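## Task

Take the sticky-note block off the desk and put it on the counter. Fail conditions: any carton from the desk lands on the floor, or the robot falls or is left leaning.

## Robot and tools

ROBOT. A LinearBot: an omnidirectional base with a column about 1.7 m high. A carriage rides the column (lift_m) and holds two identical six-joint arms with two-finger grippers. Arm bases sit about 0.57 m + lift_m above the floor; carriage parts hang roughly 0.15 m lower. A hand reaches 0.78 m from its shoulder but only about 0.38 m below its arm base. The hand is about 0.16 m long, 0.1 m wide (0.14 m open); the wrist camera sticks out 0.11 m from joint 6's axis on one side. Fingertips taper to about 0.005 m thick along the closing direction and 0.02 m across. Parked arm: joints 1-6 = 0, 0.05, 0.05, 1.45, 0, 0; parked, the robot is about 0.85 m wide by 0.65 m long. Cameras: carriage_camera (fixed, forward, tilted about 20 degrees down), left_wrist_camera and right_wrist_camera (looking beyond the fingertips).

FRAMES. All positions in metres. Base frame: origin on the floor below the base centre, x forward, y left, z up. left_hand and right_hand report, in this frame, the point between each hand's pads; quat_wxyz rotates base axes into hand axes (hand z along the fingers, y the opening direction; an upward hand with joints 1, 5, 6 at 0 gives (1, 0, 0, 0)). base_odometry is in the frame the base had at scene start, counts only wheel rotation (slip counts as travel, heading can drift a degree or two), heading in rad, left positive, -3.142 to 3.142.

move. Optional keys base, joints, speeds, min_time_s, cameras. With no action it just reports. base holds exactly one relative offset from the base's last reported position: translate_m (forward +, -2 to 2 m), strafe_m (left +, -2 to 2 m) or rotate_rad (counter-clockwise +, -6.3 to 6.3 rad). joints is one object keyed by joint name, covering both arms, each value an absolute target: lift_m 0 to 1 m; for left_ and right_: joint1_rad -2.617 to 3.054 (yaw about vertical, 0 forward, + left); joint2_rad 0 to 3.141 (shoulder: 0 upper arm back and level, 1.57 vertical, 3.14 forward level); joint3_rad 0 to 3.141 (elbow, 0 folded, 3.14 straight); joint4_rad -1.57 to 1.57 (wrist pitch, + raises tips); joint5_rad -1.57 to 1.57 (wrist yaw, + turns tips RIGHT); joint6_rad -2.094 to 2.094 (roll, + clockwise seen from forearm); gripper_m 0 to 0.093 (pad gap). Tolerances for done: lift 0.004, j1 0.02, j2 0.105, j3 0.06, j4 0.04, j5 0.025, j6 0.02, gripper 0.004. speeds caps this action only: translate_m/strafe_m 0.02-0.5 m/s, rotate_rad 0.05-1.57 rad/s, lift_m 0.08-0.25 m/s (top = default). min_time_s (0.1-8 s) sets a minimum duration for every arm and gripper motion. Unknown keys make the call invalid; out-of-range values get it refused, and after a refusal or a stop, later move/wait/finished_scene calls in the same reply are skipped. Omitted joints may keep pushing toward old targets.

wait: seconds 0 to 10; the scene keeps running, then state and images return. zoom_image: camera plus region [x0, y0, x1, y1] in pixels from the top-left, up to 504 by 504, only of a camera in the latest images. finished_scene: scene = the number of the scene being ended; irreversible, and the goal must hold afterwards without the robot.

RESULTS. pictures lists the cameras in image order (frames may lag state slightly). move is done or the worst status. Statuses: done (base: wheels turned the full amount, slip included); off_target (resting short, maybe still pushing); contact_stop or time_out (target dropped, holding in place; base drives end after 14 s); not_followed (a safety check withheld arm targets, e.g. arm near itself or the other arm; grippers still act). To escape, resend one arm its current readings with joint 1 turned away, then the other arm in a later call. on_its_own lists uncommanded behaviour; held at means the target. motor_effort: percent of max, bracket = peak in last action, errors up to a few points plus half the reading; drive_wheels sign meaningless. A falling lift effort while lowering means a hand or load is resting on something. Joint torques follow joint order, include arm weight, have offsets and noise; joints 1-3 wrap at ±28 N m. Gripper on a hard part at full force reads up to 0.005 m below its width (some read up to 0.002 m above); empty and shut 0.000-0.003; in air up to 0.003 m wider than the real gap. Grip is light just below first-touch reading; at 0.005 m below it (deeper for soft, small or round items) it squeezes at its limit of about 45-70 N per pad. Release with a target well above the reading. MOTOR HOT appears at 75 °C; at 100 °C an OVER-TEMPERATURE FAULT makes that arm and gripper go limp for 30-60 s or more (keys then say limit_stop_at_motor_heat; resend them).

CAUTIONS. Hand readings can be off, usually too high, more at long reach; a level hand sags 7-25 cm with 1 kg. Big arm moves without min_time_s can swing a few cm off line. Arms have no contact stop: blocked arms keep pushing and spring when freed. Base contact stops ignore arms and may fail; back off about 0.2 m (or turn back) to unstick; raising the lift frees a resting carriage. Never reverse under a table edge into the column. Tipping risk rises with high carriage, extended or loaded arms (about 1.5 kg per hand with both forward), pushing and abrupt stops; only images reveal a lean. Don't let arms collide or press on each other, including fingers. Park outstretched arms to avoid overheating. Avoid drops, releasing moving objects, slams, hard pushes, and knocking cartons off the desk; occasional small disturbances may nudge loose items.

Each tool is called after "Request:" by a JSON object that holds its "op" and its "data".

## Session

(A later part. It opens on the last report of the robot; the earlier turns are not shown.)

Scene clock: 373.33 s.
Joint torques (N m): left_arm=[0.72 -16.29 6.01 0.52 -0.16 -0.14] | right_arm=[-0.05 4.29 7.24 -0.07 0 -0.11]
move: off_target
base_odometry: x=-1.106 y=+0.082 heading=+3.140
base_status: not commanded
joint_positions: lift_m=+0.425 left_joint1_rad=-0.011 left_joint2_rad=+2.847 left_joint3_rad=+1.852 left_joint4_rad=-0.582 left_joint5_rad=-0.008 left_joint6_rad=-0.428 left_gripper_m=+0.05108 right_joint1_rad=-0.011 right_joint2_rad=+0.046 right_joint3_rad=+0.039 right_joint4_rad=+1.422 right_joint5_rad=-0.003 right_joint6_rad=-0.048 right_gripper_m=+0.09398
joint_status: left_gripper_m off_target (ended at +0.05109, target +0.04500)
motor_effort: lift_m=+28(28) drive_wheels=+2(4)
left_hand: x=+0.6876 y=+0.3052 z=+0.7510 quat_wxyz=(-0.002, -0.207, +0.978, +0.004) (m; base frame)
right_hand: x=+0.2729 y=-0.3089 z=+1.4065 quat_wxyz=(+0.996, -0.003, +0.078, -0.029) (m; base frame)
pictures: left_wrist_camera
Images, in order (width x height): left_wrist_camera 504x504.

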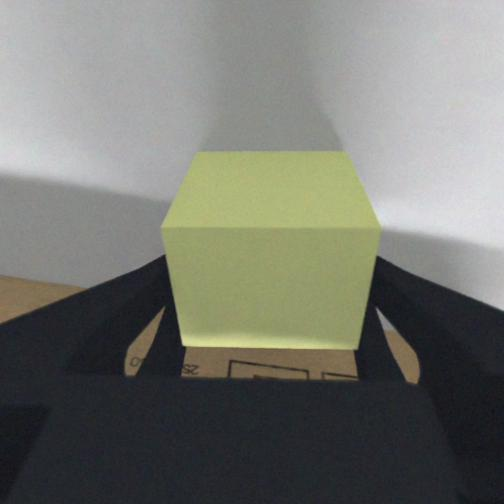

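Request:
{"op": "move", "data": {"joints": {"lift_m": 0.65}, "speeds": {"lift_m": 0.15}, "cameras": ["left_wrist_camera", "carriage_camera"]}}

Scene clock: 379.37 s.
Joint torques (N m): left_arm=[0.65 -16.55 6 0.51 -0.15 -0.14] | right_arm=[-0.05 4.26 7.27 -0.08 0 -0.12]
move: done
base_odometry: x=-1.106 y=+0.082 heading=+3.140
base_status: not commanded
joint_positions: lift_m=+0.650 left_joint1_rad=-0.011 left_joint2_rad=+2.850 left_joint3_rad=+1.852 left_joint4_rad=-0.581 left_joint5_rad=-0.008 left_joint6_rad=-0.428 left_gripper_m=+0.05107 right_joint1_rad=-0.011 right_joint2_rad=+0.046 right_joint3_rad=+0.039 right_joint4_rad=+1.422 right_joint5_rad=-0.003 right_joint6_rad=-0.048 right_gripper_m=+0.09398
joint_status: all done
motor_effort: lift_m=+31(37) drive_wheels=+3(6)
left_hand: x=+0.6867 y=+0.3052 z=+0.9745 quat_wxyz=(-0.003, -0.207, +0.978, +0.005) (m; base frame)
right_hand: x=+0.2729 y=-0.3089 z=+1.6311 quat_wxyz=(+0.996, -0.003, +0.078, -0.029) (m; base frame)
pictures: carriage_camera, left_wrist_camera
Images, in order (width x height): carriage_camera 504x504, left_wrist_camera 504x504.

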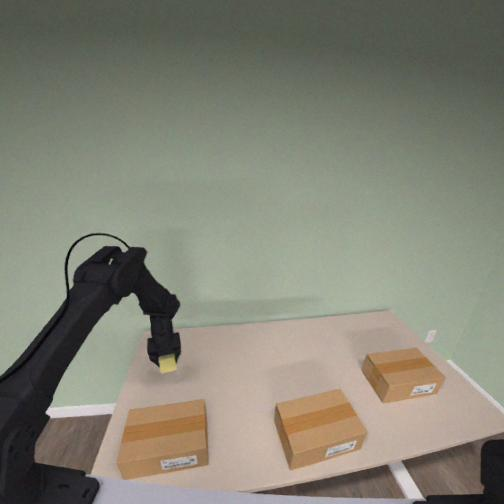

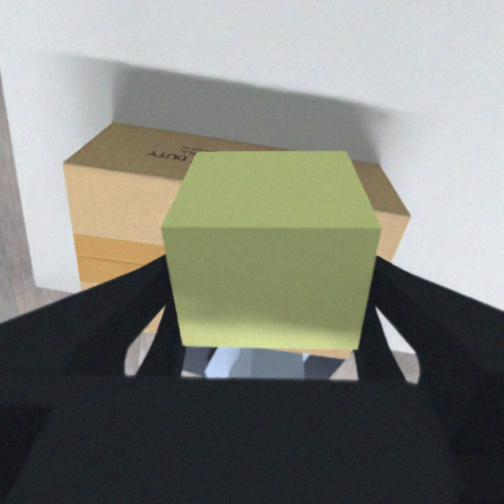

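Request:
{"op": "move", "data": {"base": {"translate_m": -0.4}, "joints": {"lift_m": 0.72}, "speeds": {"translate_m": 0.3}, "cameras": []}}

Request:
{"op": "move", "data": {"base": {"rotate_rad": -3.014}, "speeds": {"rotate_rad": 0.9}, "cameras": ["carriage_camera", "left_wrist_camera"]}}

Scene clock: 426.03 s.
Joint torques (N m): left_arm=[0.69 -16.83 5.85 0.49 -0.17 -0.13] | right_arm=[-0.05 4.31 7.23 -0.05 0.01 -0.12]
move: done
base_odometry: x=-0.706 y=+0.081 heading=+3.141
base_status: done
joint_positions: lift_m=+0.720 left_joint1_rad=-0.011 left_joint2_rad=+2.851 left_joint3_rad=+1.853 left_joint4_rad=-0.579 left_joint5_rad=-0.008 left_joint6_rad=-0.428 left_gripper_m=+0.05107 right_joint1_rad=-0.011 right_joint2_rad=+0.046 right_joint3_rad=+0.039 right_joint4_rad=+1.420 right_joint5_rad=-0.003 right_joint6_rad=-0.048 right_gripper_m=+0.09398
joint_status: all done
motor_effort: lift_m=+30(38) drive_wheels=-2(15)
left_hand: x=+0.6875 y=+0.3052 z=+1.0444 quat_wxyz=(-0.002, -0.207, +0.978, +0.004) (m; base frame)
right_hand: x=+0.2733 y=-0.3089 z=+1.7011 quat_wxyz=(+0.996, -0.003, +0.079, -0.029) (m; base frame)
pictures: none
No camera images: "cameras" was empty.

Scene clock: 430.80 s.
Joint torques (N m): left_arm=[0.8 -16.75 5.89 0.48 -0.17 -0.14] | right_arm=[-0.03 4.3 7.21 -0.05 0 -0.11]
move: done
base_odometry: x=-0.707 y=+0.081 heading=+0.127
base_status: done
joint_positions: lift_m=+0.720 left_joint1_rad=-0.013 left_joint2_rad=+2.851 left_joint3_rad=+1.853 left_joint4_rad=-0.578 left_joint5_rad=-0.009 left_joint6_rad=-0.428 left_gripper_m=+0.05107 right_joint1_rad=-0.011 right_joint2_rad=+0.046 right_joint3_rad=+0.039 right_joint4_rad=+1.420 right_joint5_rad=-0.003 right_joint6_rad=-0.048 right_gripper_m=+0.09399
joint_status: not commanded
motor_effort: lift_m=+30(31) drive_wheels=+7(16)
left_hand: x=+0.6877 y=+0.3046 z=+1.0444 quat_wxyz=(-0.001, -0.206, +0.979, +0.005) (m; base frame)
right_hand: x=+0.2733 y=-0.3089 z=+1.7011 quat_wxyz=(+0.996, -0.003, +0.079, -0.029) (m; base frame)
pictures: carriage_camera, left_wrist_camera
Images, in order (width x height): carriage_camera 504x504, left_wrist_camera 504x504.

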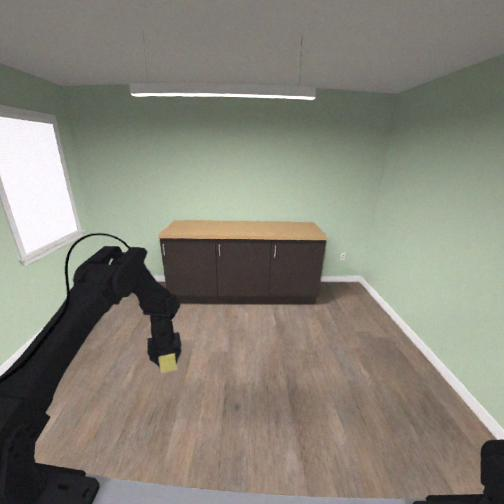

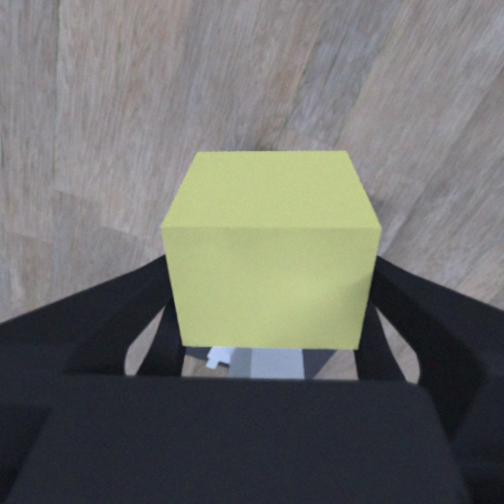

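Request:
{"op": "move", "data": {"base": {"translate_m": 1.7}, "speeds": {"translate_m": 0.4}, "cameras": ["carriage_camera"]}}

Scene clock: 440.37 s.
Joint torques (N m): left_arm=[0.8 -16.7 5.79 0.49 -0.14 -0.14] | right_arm=[-0.03 4.29 7.27 -0.04 0 -0.12]
move: done
base_odometry: x=+0.980 y=+0.293 heading=+0.126
base_status: done
joint_positions: lift_m=+0.720 left_joint1_rad=-0.013 left_joint2_rad=+2.851 left_joint3_rad=+1.853 left_joint4_rad=-0.580 left_joint5_rad=-0.009 left_joint6_rad=-0.428 left_gripper_m=+0.05107 right_joint1_rad=-0.011 right_joint2_rad=+0.046 right_joint3_rad=+0.039 right_joint4_rad=+1.420 right_joint5_rad=-0.003 right_joint6_rad=-0.048 right_gripper_m=+0.09399
joint_status: not commanded
motor_effort: lift_m=+30(31) drive_wheels=-11(23)
left_hand: x=+0.6873 y=+0.3047 z=+1.0444 quat_wxyz=(-0.002, -0.206, +0.978, +0.005) (m; base frame)
right_hand: x=+0.2733 y=-0.3089 z=+1.7011 quat_wxyz=(+0.996, -0.003, +0.079, -0.029) (m; base frame)
pictures: carriage_camera
Images, in order (width x height): carriage_camera 504x504.

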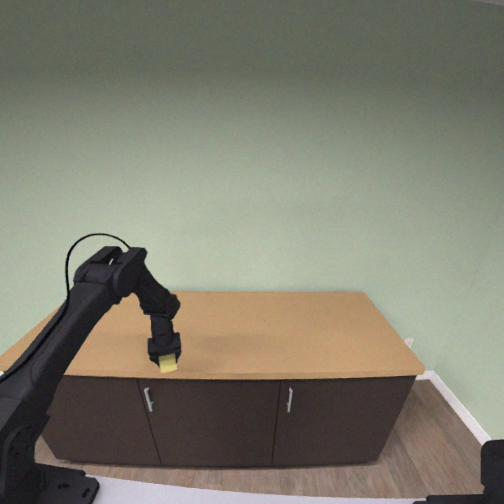

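Request:
{"op": "zoom_image", "data": {"camera": "carriage_camera", "region": [100, 280, 440, 490]}}

Request:
{"op": "move", "data": {"base": {"translate_m": 0.18}, "speeds": {"translate_m": 0.2}, "cameras": ["carriage_camera", "left_wrist_camera"]}}

Scaled by 1.482 from the camera's 504x504 image, which has a finer 720x720 frame.

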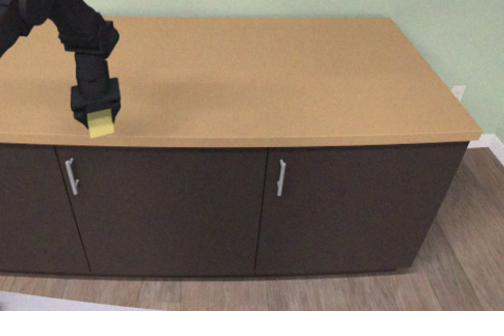

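Scene clock: 456.67 s.
Joint torques (N m): left_arm=[0.72 -16.7 5.9 0.52 -0.15 -0.13] | right_arm=[-0.05 4.3 7.2 -0.04 0 -0.11]
move: done
base_odometry: x=+1.159 y=+0.315 heading=+0.124
base_status: done
joint_positions: lift_m=+0.720 left_joint1_rad=-0.012 left_joint2_rad=+2.851 left_joint3_rad=+1.853 left_joint4_rad=-0.582 left_joint5_rad=-0.009 left_joint6_rad=-0.428 left_gripper_m=+0.05107 right_joint1_rad=-0.011 right_joint2_rad=+0.046 right_joint3_rad=+0.039 right_joint4_rad=+1.420 right_joint5_rad=-0.003 right_joint6_rad=-0.048 right_gripper_m=+0.09399
joint_status: not commanded
motor_effort: lift_m=+30(31) drive_wheels=-11(18)
left_hand: x=+0.6869 y=+0.3051 z=+1.0444 quat_wxyz=(-0.003, -0.207, +0.978, +0.005) (m; base frame)
right_hand: x=+0.2732 y=-0.3089 z=+1.7012 quat_wxyz=(+0.996, -0.003, +0.079, -0.029) (m; base frame)
pictures: carriage_camera, left_wrist_camera
Images, in order (width x height): carriage_camera 504x504, left_wrist_camera 504x504.

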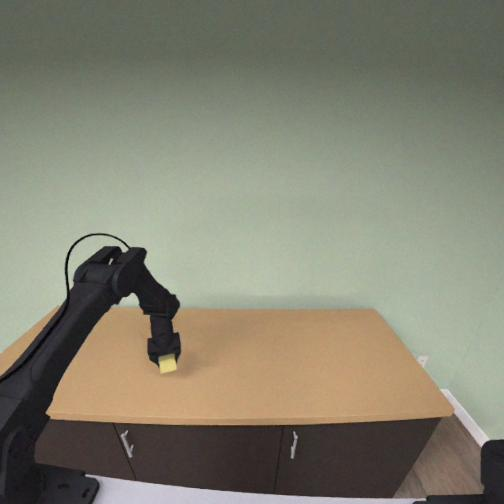

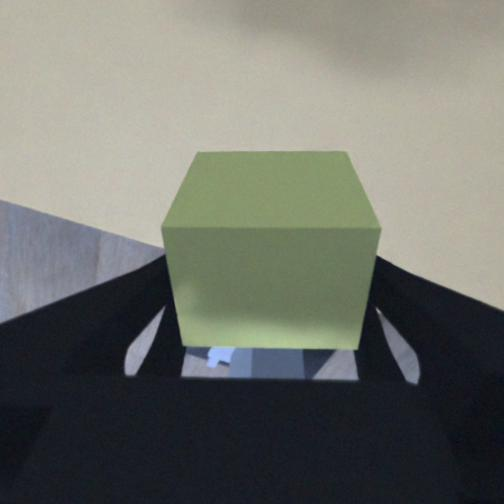

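Request:
{"op": "move", "data": {"base": {"translate_m": 0.08}, "joints": {"lift_m": 0.64}, "speeds": {"translate_m": 0.15, "lift_m": 0.1}, "cameras": ["carriage_camera", "left_wrist_camera"]}}

Scene clock: 473.10 s.
Joint torques (N m): left_arm=[0.68 -16.77 5.86 0.5 -0.16 -0.14] | right_arm=[0.01 4.23 7.31 -0.03 0.01 -0.11]
move: done
base_odometry: x=+1.238 y=+0.325 heading=+0.123
base_status: done
joint_positions: lift_m=+0.640 left_joint1_rad=-0.011 left_joint2_rad=+2.852 left_joint3_rad=+1.853 left_joint4_rad=-0.580 left_joint5_rad=-0.009 left_joint6_rad=-0.428 left_gripper_m=+0.05107 right_joint1_rad=-0.011 right_joint2_rad=+0.046 right_joint3_rad=+0.039 right_joint4_rad=+1.417 right_joint5_rad=-0.003 right_joint6_rad=-0.048 right_gripper_m=+0.09399
joint_status: all done
motor_effort: lift_m=+28(30) drive_wheels=+6(19)
left_hand: x=+0.6871 y=+0.3054 z=+0.9642 quat_wxyz=(-0.003, -0.207, +0.978, +0.005) (m; base frame)
right_hand: x=+0.2739 y=-0.3090 z=+1.6212 quat_wxyz=(+0.996, -0.003, +0.080, -0.029) (m; base frame)
pictures: carriage_camera, left_wrist_camera
Images, in order (width x height): carriage_camera 504x504, left_wrist_camera 504x504.

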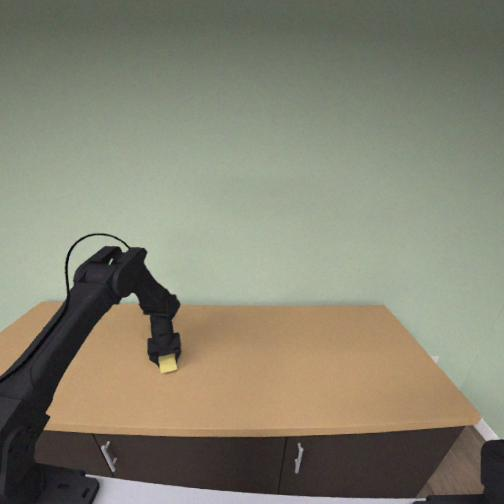

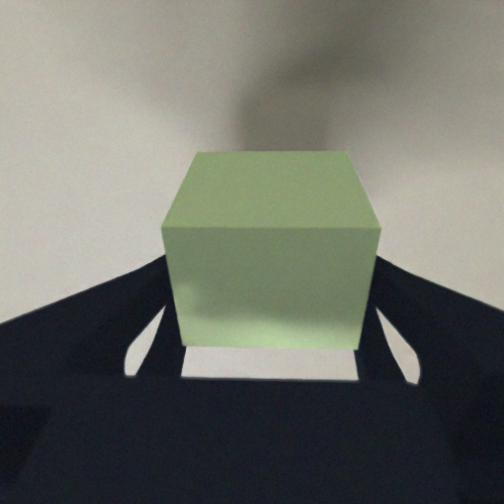

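Request:
{"op": "move", "data": {"joints": {"lift_m": 0.62}, "speeds": {"lift_m": 0.08}, "cameras": ["left_wrist_camera"]}}

Request:
{"op": "move", "data": {"joints": {"lift_m": 0.61}, "speeds": {"lift_m": 0.08}, "cameras": ["left_wrist_camera"]}}

Request:
{"op": "move", "data": {"joints": {"lift_m": 0.602}, "speeds": {"lift_m": 0.08}, "cameras": ["left_wrist_camera"]}}

Scene clock: 479.13 s.
Joint torques (N m): left_arm=[0.69 -16.83 5.81 0.53 -0.15 -0.12] | right_arm=[-0.08 4.31 7.23 0.01 0.02 -0.12]
move: done
base_odometry: x=+1.238 y=+0.325 heading=+0.123
base_status: not commanded
joint_positions: lift_m=+0.620 left_joint1_rad=-0.011 left_joint2_rad=+2.852 left_joint3_rad=+1.853 left_joint4_rad=-0.581 left_joint5_rad=-0.009 left_joint6_rad=-0.428 left_gripper_m=+0.05107 right_joint1_rad=-0.011 right_joint2_rad=+0.046 right_joint3_rad=+0.039 right_joint4_rad=+1.417 right_joint5_rad=-0.003 right_joint6_rad=-0.048 right_gripper_m=+0.09399
joint_status: all done
motor_effort: lift_m=+28(29) drive_wheels=-11(11)
left_hand: x=+0.6866 y=+0.3054 z=+0.9441 quat_wxyz=(-0.004, -0.207, +0.978, +0.005) (m; base frame)
right_hand: x=+0.2739 y=-0.3090 z=+1.6012 quat_wxyz=(+0.996, -0.003, +0.080, -0.029) (m; base frame)
pictures: left_wrist_camera
Images, in order (width x height): left_wrist_camera 504x504.

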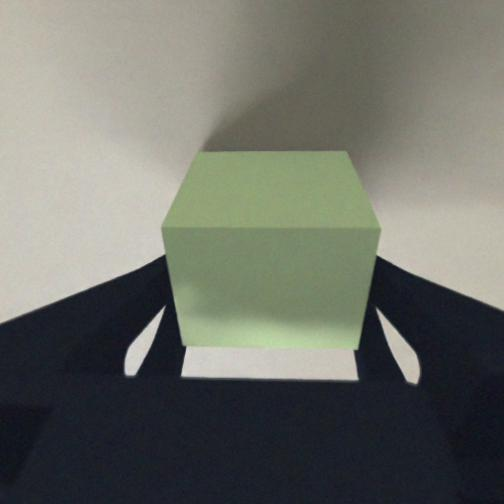

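Scene clock: 479.63 s.
Joint torques (N m): left_arm=[0.61 -15.75 5.56 0.68 -0.14 -0.13] | right_arm=[-0.06 4.26 7.21 0 0.01 -0.12]
move: done
base_odometry: x=+1.238 y=+0.325 heading=+0.123
base_status: not commanded
joint_positions: lift_m=+0.610 left_joint1_rad=-0.011 left_joint2_rad=+2.841 left_joint3_rad=+1.857 left_joint4_rad=-0.593 left_joint5_rad=-0.009 left_joint6_rad=-0.428 left_gripper_m=+0.05106 right_joint1_rad=-0.011 right_joint2_rad=+0.046 right_joint3_rad=+0.039 right_joint4_rad=+1.417 right_joint5_rad=-0.003 right_joint6_rad=-0.048 right_gripper_m=+0.09399
joint_status: all done
motor_effort: lift_m=+25(26) drive_wheels=-10(12)
left_hand: x=+0.6893 y=+0.3054 z=+0.9400 quat_wxyz=(-0.002, -0.207, +0.978, +0.005) (m; base frame)
right_hand: x=+0.2739 y=-0.3090 z=+1.5915 quat_wxyz=(+0.996, -0.003, +0.080, -0.029) (m; base frame)
pictures: left_wrist_camera
Images, in order (width x height): left_wrist_camera 504x504.

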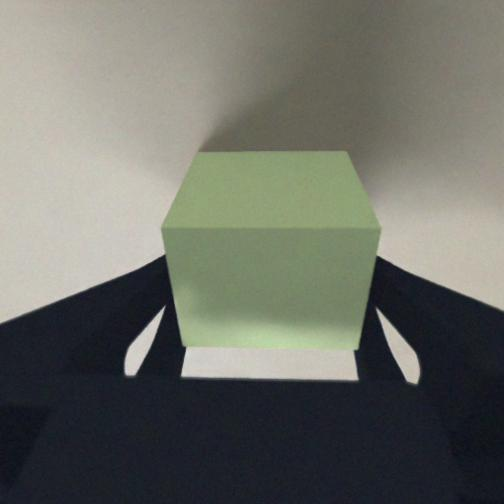

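Scene clock: 480.10 s.
Joint torques (N m): left_arm=[0.68 -14.08 5.45 0.97 -0.17 -0.13] | right_arm=[-0.03 4.3 7.27 -0.01 0.01 -0.12]
move: done
base_odometry: x=+1.238 y=+0.325 heading=+0.123
base_status: not commanded
joint_positions: lift_m=+0.602 left_joint1_rad=-0.011 left_joint2_rad=+2.824 left_joint3_rad=+1.858 left_joint4_rad=-0.617 left_joint5_rad=-0.008 left_joint6_rad=-0.428 left_gripper_m=+0.05106 right_joint1_rad=-0.011 right_joint2_rad=+0.046 right_joint3_rad=+0.039 right_joint4_rad=+1.417 right_joint5_rad=-0.003 right_joint6_rad=-0.048 right_gripper_m=+0.09399
joint_status: all done
motor_effort: lift_m=+25(26) drive_wheels=+8(12)
left_hand: x=+0.6893 y=+0.3052 z=+0.9398 quat_wxyz=(-0.005, -0.207, +0.978, +0.005) (m; base frame)
right_hand: x=+0.2739 y=-0.3090 z=+1.5835 quat_wxyz=(+0.996, -0.003, +0.080, -0.029) (m; base frame)
pictures: left_wrist_camera
Images, in order (width x height): left_wrist_camera 504x504.

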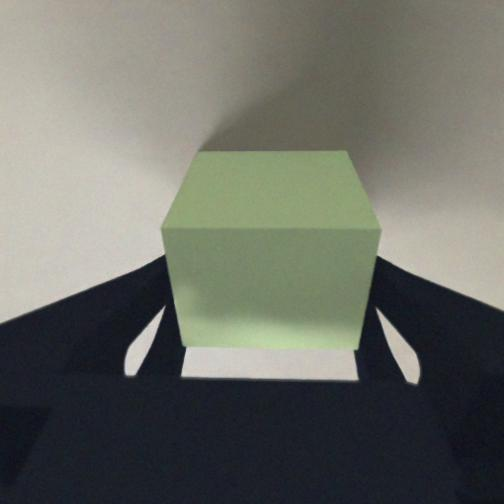

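Request:
{"op": "move", "data": {"joints": {"lift_m": 0.612}, "speeds": {"lift_m": 0.08}, "cameras": []}}

Request:
{"op": "move", "data": {"joints": {"left_gripper_m": 0.06}, "min_time_s": 1.5, "cameras": ["left_wrist_camera"]}}

Request:
{"op": "move", "data": {"joints": {"left_gripper_m": 0.09}, "min_time_s": 1.5, "cameras": ["left_wrist_camera"]}}

Request:
{"op": "move", "data": {"joints": {"lift_m": 0.75}, "speeds": {"lift_m": 0.12}, "cameras": ["left_wrist_camera", "carriage_camera"]}}

Scene clock: 487.70 s.
Joint torques (N m): left_arm=[0.69 -15.01 5.52 0.7 -0.16 -0.13] | right_arm=[-0.02 4.27 7.28 -0.01 0.01 -0.11]
move: done
base_odometry: x=+1.238 y=+0.325 heading=+0.123
base_status: not commanded
joint_positions: lift_m=+0.612 left_joint1_rad=-0.011 left_joint2_rad=+2.834 left_joint3_rad=+1.858 left_joint4_rad=-0.596 left_joint5_rad=-0.008 left_joint6_rad=-0.428 left_gripper_m=+0.05106 right_joint1_rad=-0.011 right_joint2_rad=+0.046 right_joint3_rad=+0.039 right_joint4_rad=+1.418 right_joint5_rad=-0.003 right_joint6_rad=-0.048 right_gripper_m=+0.09399
joint_status: all done
motor_effort: lift_m=+31(36) drive_wheels=-11(12)
left_hand: x=+0.6911 y=+0.3052 z=+0.9446 quat_wxyz=(+0.000, -0.207, +0.978, +0.004) (m; base frame)
right_hand: x=+0.2738 y=-0.3090 z=+1.5930 quat_wxyz=(+0.996, -0.003, +0.080, -0.029) (m; base frame)
pictures: none
No camera images: "cameras" was empty.

Scene clock: 489.50 s.
Joint torques (N m): left_arm=[0.7 -15.13 5.52 0.7 -0.16 -0.14] | right_arm=[-0.01 4.29 7.24 0 0.01 -0.12]
move: done
base_odometry: x=+1.238 y=+0.325 heading=+0.123
base_status: not commanded
joint_positions: lift_m=+0.612 left_joint1_rad=-0.011 left_joint2_rad=+2.834 left_joint3_rad=+1.858 left_joint4_rad=-0.594 left_joint5_rad=-0.008 left_joint6_rad=-0.428 left_gripper_m=+0.05993 right_joint1_rad=-0.011 right_joint2_rad=+0.046 right_joint3_rad=+0.039 right_joint4_rad=+1.418 right_joint5_rad=-0.003 right_joint6_rad=-0.048 right_gripper_m=+0.09399
joint_status: all done
motor_effort: lift_m=+31(32) drive_wheels=-11(13)
left_hand: x=+0.6915 y=+0.3052 z=+0.9446 quat_wxyz=(+0.001, -0.207, +0.978, +0.004) (m; base frame)
right_hand: x=+0.2738 y=-0.3090 z=+1.5930 quat_wxyz=(+0.996, -0.003, +0.080, -0.029) (m; base frame)
pictures: left_wrist_camera
Images, in order (width x height): left_wrist_camera 504x504.

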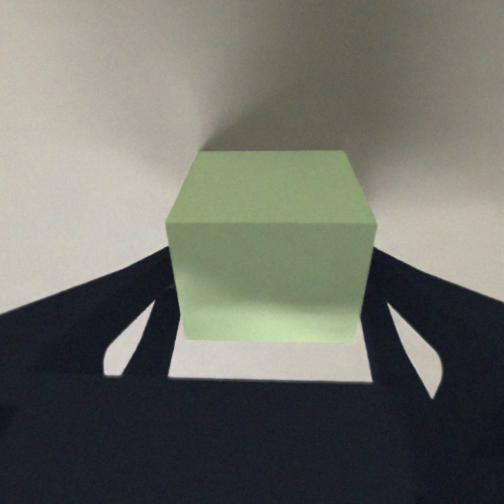

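Scene clock: 491.30 s.
Joint torques (N m): left_arm=[0.7 -15.05 5.44 0.69 -0.17 -0.13] | right_arm=[-0.05 4.27 7.24 -0.02 0.01 -0.11]
move: done
base_odometry: x=+1.238 y=+0.325 heading=+0.123
base_status: not commanded
joint_positions: lift_m=+0.612 left_joint1_rad=-0.011 left_joint2_rad=+2.834 left_joint3_rad=+1.858 left_joint4_rad=-0.594 left_joint5_rad=-0.008 left_joint6_rad=-0.428 left_gripper_m=+0.08992 right_joint1_rad=-0.011 right_joint2_rad=+0.046 right_joint3_rad=+0.039 right_joint4_rad=+1.418 right_joint5_rad=-0.003 right_joint6_rad=-0.048 right_gripper_m=+0.09399
joint_status: all done
motor_effort: lift_m=+31(32) drive_wheels=-10(13)
left_hand: x=+0.6915 y=+0.3052 z=+0.9446 quat_wxyz=(+0.001, -0.207, +0.978, +0.004) (m; base frame)
right_hand: x=+0.2738 y=-0.3090 z=+1.5930 quat_wxyz=(+0.996, -0.003, +0.080, -0.029) (m; base frame)
pictures: left_wrist_camera
Images, in order (width x height): left_wrist_camera 504x504.

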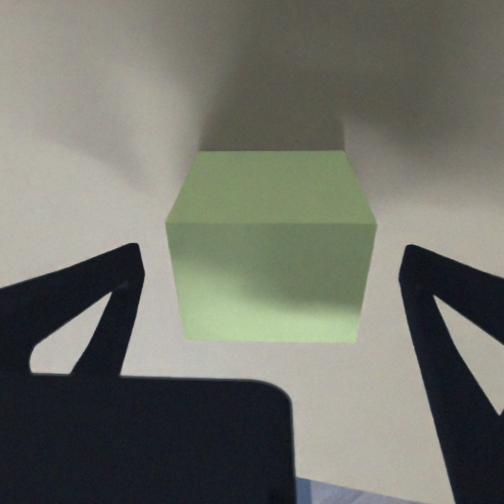

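Scene clock: 492.87 s.
Joint torques (N m): left_arm=[0.68 -15.58 5.37 0.59 -0.16 -0.13] | right_arm=[0.03 4.31 7.27 -0.02 0.01 -0.12]
move: done
base_odometry: x=+1.238 y=+0.325 heading=+0.123
base_status: not commanded
joint_positions: lift_m=+0.750 left_joint1_rad=-0.011 left_joint2_rad=+2.840 left_joint3_rad=+1.858 left_joint4_rad=-0.588 left_joint5_rad=-0.008 left_joint6_rad=-0.428 left_gripper_m=+0.08992 right_joint1_rad=-0.011 right_joint2_rad=+0.046 right_joint3_rad=+0.039 right_joint4_rad=+1.418 right_joint5_rad=-0.003 right_joint6_rad=-0.048 right_gripper_m=+0.09399
joint_status: all done
motor_effort: lift_m=+31(37) drive_wheels=+8(12)
left_hand: x=+0.6911 y=+0.3052 z=+1.0802 quat_wxyz=(+0.001, -0.207, +0.978, +0.004) (m; base frame)
right_hand: x=+0.2738 y=-0.3090 z=+1.7310 quat_wxyz=(+0.996, -0.003, +0.080, -0.029) (m; base frame)
pictures: carriage_camera, left_wrist_camera
Images, in order (width x height): carriage_camera 504x504, left_wrist_camera 504x504.

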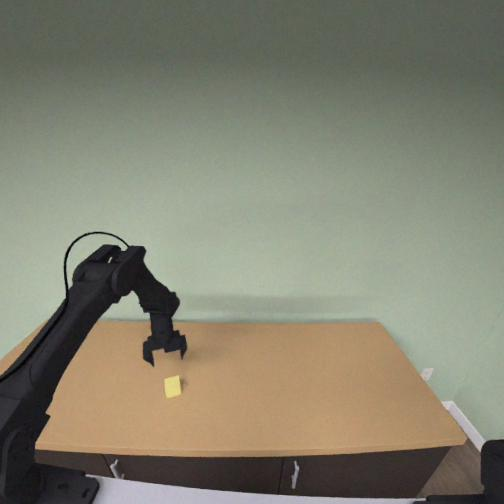

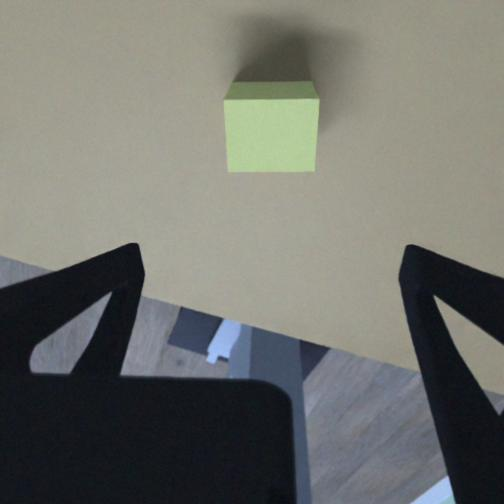

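Request:
{"op": "move", "data": {"joints": {"left_joint6_rad": 0.0}, "cameras": ["left_wrist_camera"]}}

Request:
{"op": "zoom_image", "data": {"camera": "left_wrist_camera", "region": [172, 0, 372, 200]}}

Request:
{"op": "move", "data": {"joints": {"lift_m": 0.85}, "cameras": ["left_wrist_camera"]}}

Request:
{"op": "zoom_image", "data": {"camera": "left_wrist_camera", "region": [172, 0, 372, 200]}}

Request:
{"op": "move", "data": {"joints": {"lift_m": 0.95}, "cameras": ["left_wrist_camera", "carriage_camera"]}}

Request:
{"op": "zoom_image", "data": {"camera": "left_wrist_camera", "region": [172, 0, 372, 200]}}

Scene clock: 517.30 s.
Joint torques (N m): left_arm=[0.69 -15.66 5.45 0.62 -0.13 0.04] | right_arm=[-0.03 4.31 7.25 -0.02 0.02 -0.12]
move: done
base_odometry: x=+1.238 y=+0.325 heading=+0.123
base_status: not commanded
joint_positions: lift_m=+0.750 left_joint1_rad=-0.011 left_joint2_rad=+2.840 left_joint3_rad=+1.858 left_joint4_rad=-0.588 left_joint5_rad=-0.008 left_joint6_rad=-0.010 left_gripper_m=+0.08992 right_joint1_rad=-0.011 right_joint2_rad=+0.046 right_joint3_rad=+0.039 right_joint4_rad=+1.418 right_joint5_rad=-0.003 right_joint6_rad=-0.048 right_gripper_m=+0.09399
joint_status: all done
motor_effort: lift_m=+31(31) drive_wheels=+7(9)
left_hand: x=+0.6911 y=+0.3052 z=+1.0802 quat_wxyz=(+0.001, +0.001, +1.000, +0.004) (m; base frame)
right_hand: x=+0.2738 y=-0.3090 z=+1.7310 quat_wxyz=(+0.996, -0.003, +0.080, -0.029) (m; base frame)
pictures: left_wrist_camera
Images, in order (width x height): left_wrist_camera 504x504.

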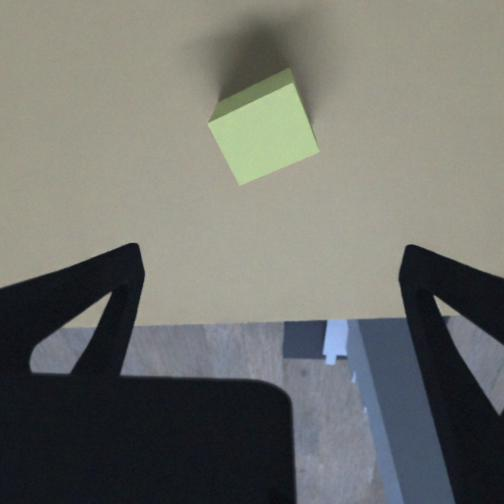

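Scaled by 2.520 from the camera's 504x504 image, which has a finer 720x720 frame.

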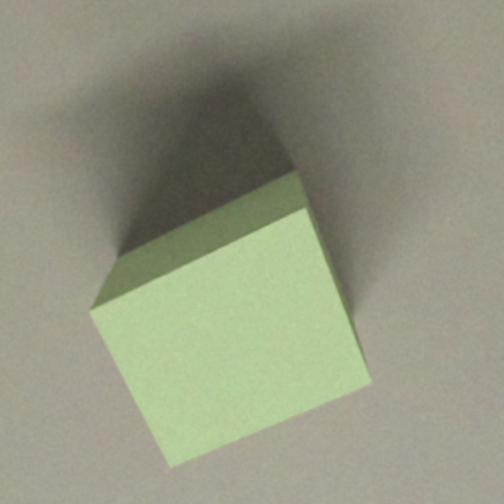

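Scene clock: 518.23 s.
Joint torques (N m): left_arm=[0.64 -15.97 5.48 0.59 -0.12 0.05] | right_arm=[-0.03 4.29 7.27 -0.03 0.01 -0.12]
move: done
base_odometry: x=+1.238 y=+0.325 heading=+0.123
base_status: not commanded
joint_positions: lift_m=+0.850 left_joint1_rad=-0.011 left_joint2_rad=+2.843 left_joint3_rad=+1.858 left_joint4_rad=-0.583 left_joint5_rad=-0.008 left_joint6_rad=-0.009 left_gripper_m=+0.08992 right_joint1_rad=-0.011 right_joint2_rad=+0.046 right_joint3_rad=+0.039 right_joint4_rad=+1.418 right_joint5_rad=-0.003 right_joint6_rad=-0.048 right_gripper_m=+0.09399
joint_status: all done
motor_effort: lift_m=+31(38) drive_wheels=-11(12)
left_hand: x=+0.6913 y=+0.3052 z=+1.1788 quat_wxyz=(+0.002, +0.001, +1.000, +0.004) (m; base frame)
right_hand: x=+0.2738 y=-0.3090 z=+1.8310 quat_wxyz=(+0.996, -0.003, +0.080, -0.029) (m; base frame)
pictures: left_wrist_camera
Images, in order (width x height): left_wrist_camera 504x504.

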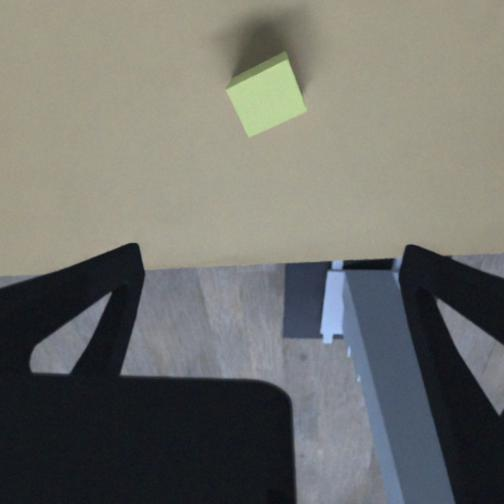

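Scaled by 2.520 from the camera's 504x504 image, which has a finer 720x720 frame.

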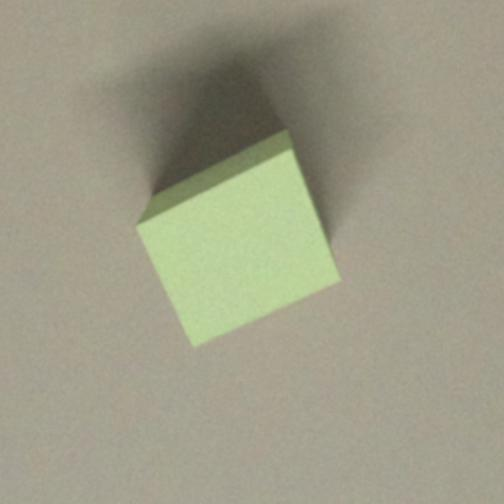

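Scene clock: 519.17 s.
Joint torques (N m): left_arm=[0.76 -16.02 5.42 0.57 -0.13 0.06] | right_arm=[-0.03 4.27 7.27 -0.02 0.01 -0.12]
move: done
base_odometry: x=+1.238 y=+0.325 heading=+0.123
base_status: not commanded
joint_positions: lift_m=+0.950 left_joint1_rad=-0.011 left_joint2_rad=+2.844 left_joint3_rad=+1.858 left_joint4_rad=-0.580 left_joint5_rad=-0.008 left_joint6_rad=-0.008 left_gripper_m=+0.08992 right_joint1_rad=-0.011 right_joint2_rad=+0.046 right_joint3_rad=+0.039 right_joint4_rad=+1.418 right_joint5_rad=-0.003 right_joint6_rad=-0.048 right_gripper_m=+0.09399
joint_status: all done
motor_effort: lift_m=+31(38) drive_wheels=-10(13)
left_hand: x=+0.6914 y=+0.3052 z=+1.2782 quat_wxyz=(+0.002, +0.001, +1.000, +0.004) (m; base frame)
right_hand: x=+0.2738 y=-0.3090 z=+1.9310 quat_wxyz=(+0.996, -0.003, +0.080, -0.029) (m; base frame)
pictures: carriage_camera, left_wrist_camera
Images, in order (width x height): carriage_camera 504x504, left_wrist_camera 504x504.

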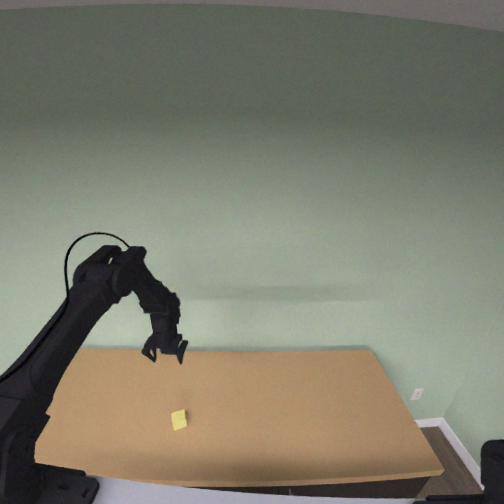

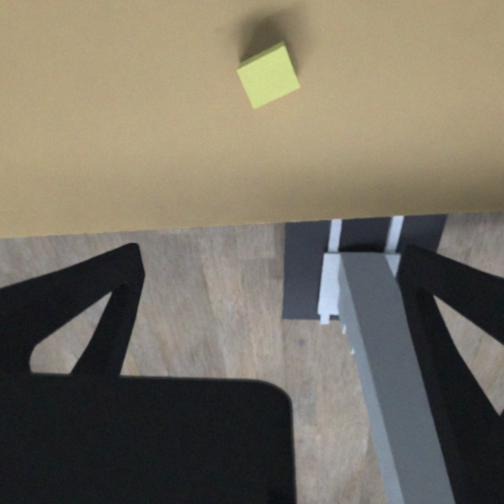

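Scaled by 2.520 from the camera's 504x504 image, which has a finer 720x720 frame.

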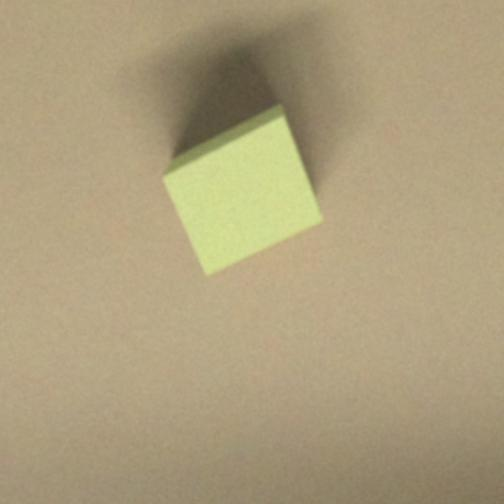

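Request:
{"op": "move", "data": {"base": {"strafe_m": 0.61}, "joints": {"left_joint2_rad": 0.05, "left_joint3_rad": 0.05, "left_joint4_rad": 1.45, "right_joint2_rad": 2.85, "right_joint3_rad": 1.86, "right_joint4_rad": -0.583, "right_joint6_rad": 0.0, "lift_m": 0.75}, "speeds": {"strafe_m": 0.3}, "min_time_s": 3, "cameras": ["right_wrist_camera", "carriage_camera"]}}

Request:
{"op": "zoom_image", "data": {"camera": "right_wrist_camera", "region": [102, 0, 402, 300]}}

Scene clock: 574.33 s.
Joint torques (N m): left_arm=[0.96 3.36 4.63 -0.07 -0.11 0.03] | right_arm=[-0.23 -13.34 7.31 0.17 0.01 0.02]
move: done
base_odometry: x=+1.164 y=+0.930 heading=+0.123
base_status: done
joint_positions: lift_m=+0.750 left_joint1_rad=-0.013 left_joint2_rad=+0.060 left_joint3_rad=+0.063 left_joint4_rad=+1.436 left_joint5_rad=-0.008 left_joint6_rad=-0.008 left_gripper_m=+0.08992 right_joint1_rad=-0.008 right_joint2_rad=+2.847 right_joint3_rad=+1.841 right_joint4_rad=-0.565 right_joint5_rad=-0.003 right_joint6_rad=-0.014 right_gripper_m=+0.09399
joint_status: all done
motor_effort: lift_m=+28(29) drive_wheels=-3(12)
left_hand: x=+0.2665 y=+0.3099 z=+1.7385 quat_wxyz=(+0.998, -0.004, +0.066, -0.010) (m; base frame)
right_hand: x=+0.6870 y=-0.3122 z=+1.0741 quat_wxyz=(+0.000, -0.003, +1.000, +0.001) (m; base frame)
pictures: carriage_camera, right_wrist_camera
Images, in order (width x height): carriage_camera 504x504, right_wrist_camera 504x504.

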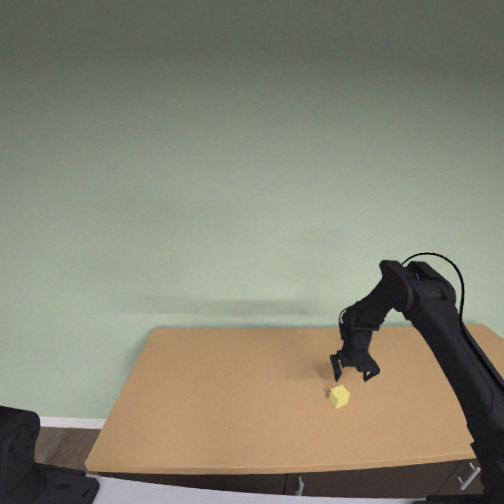

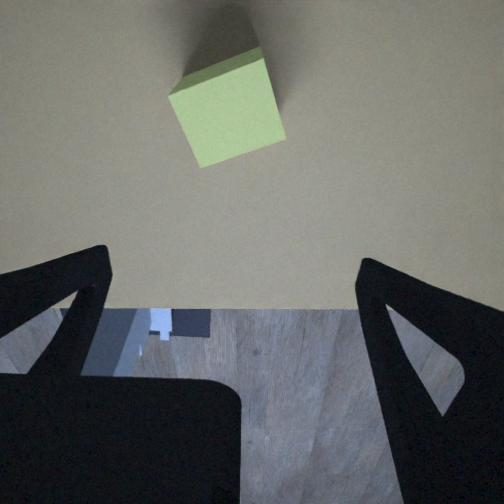

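Scaled by 1.680 from the camera's 504x504 image, which has a finer 720x720 frame.

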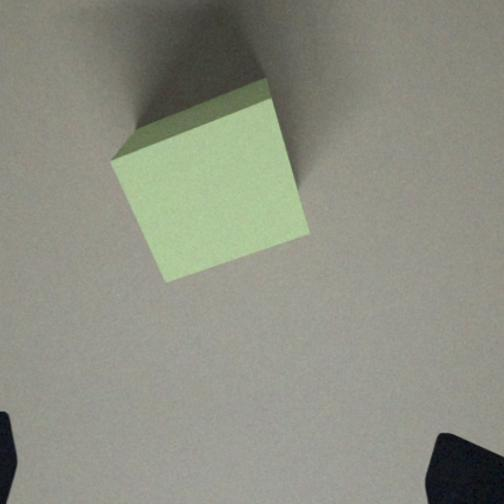

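Request:
{"op": "finished_scene", "data": {"scene": 1}}

The scene is finished: the task was done.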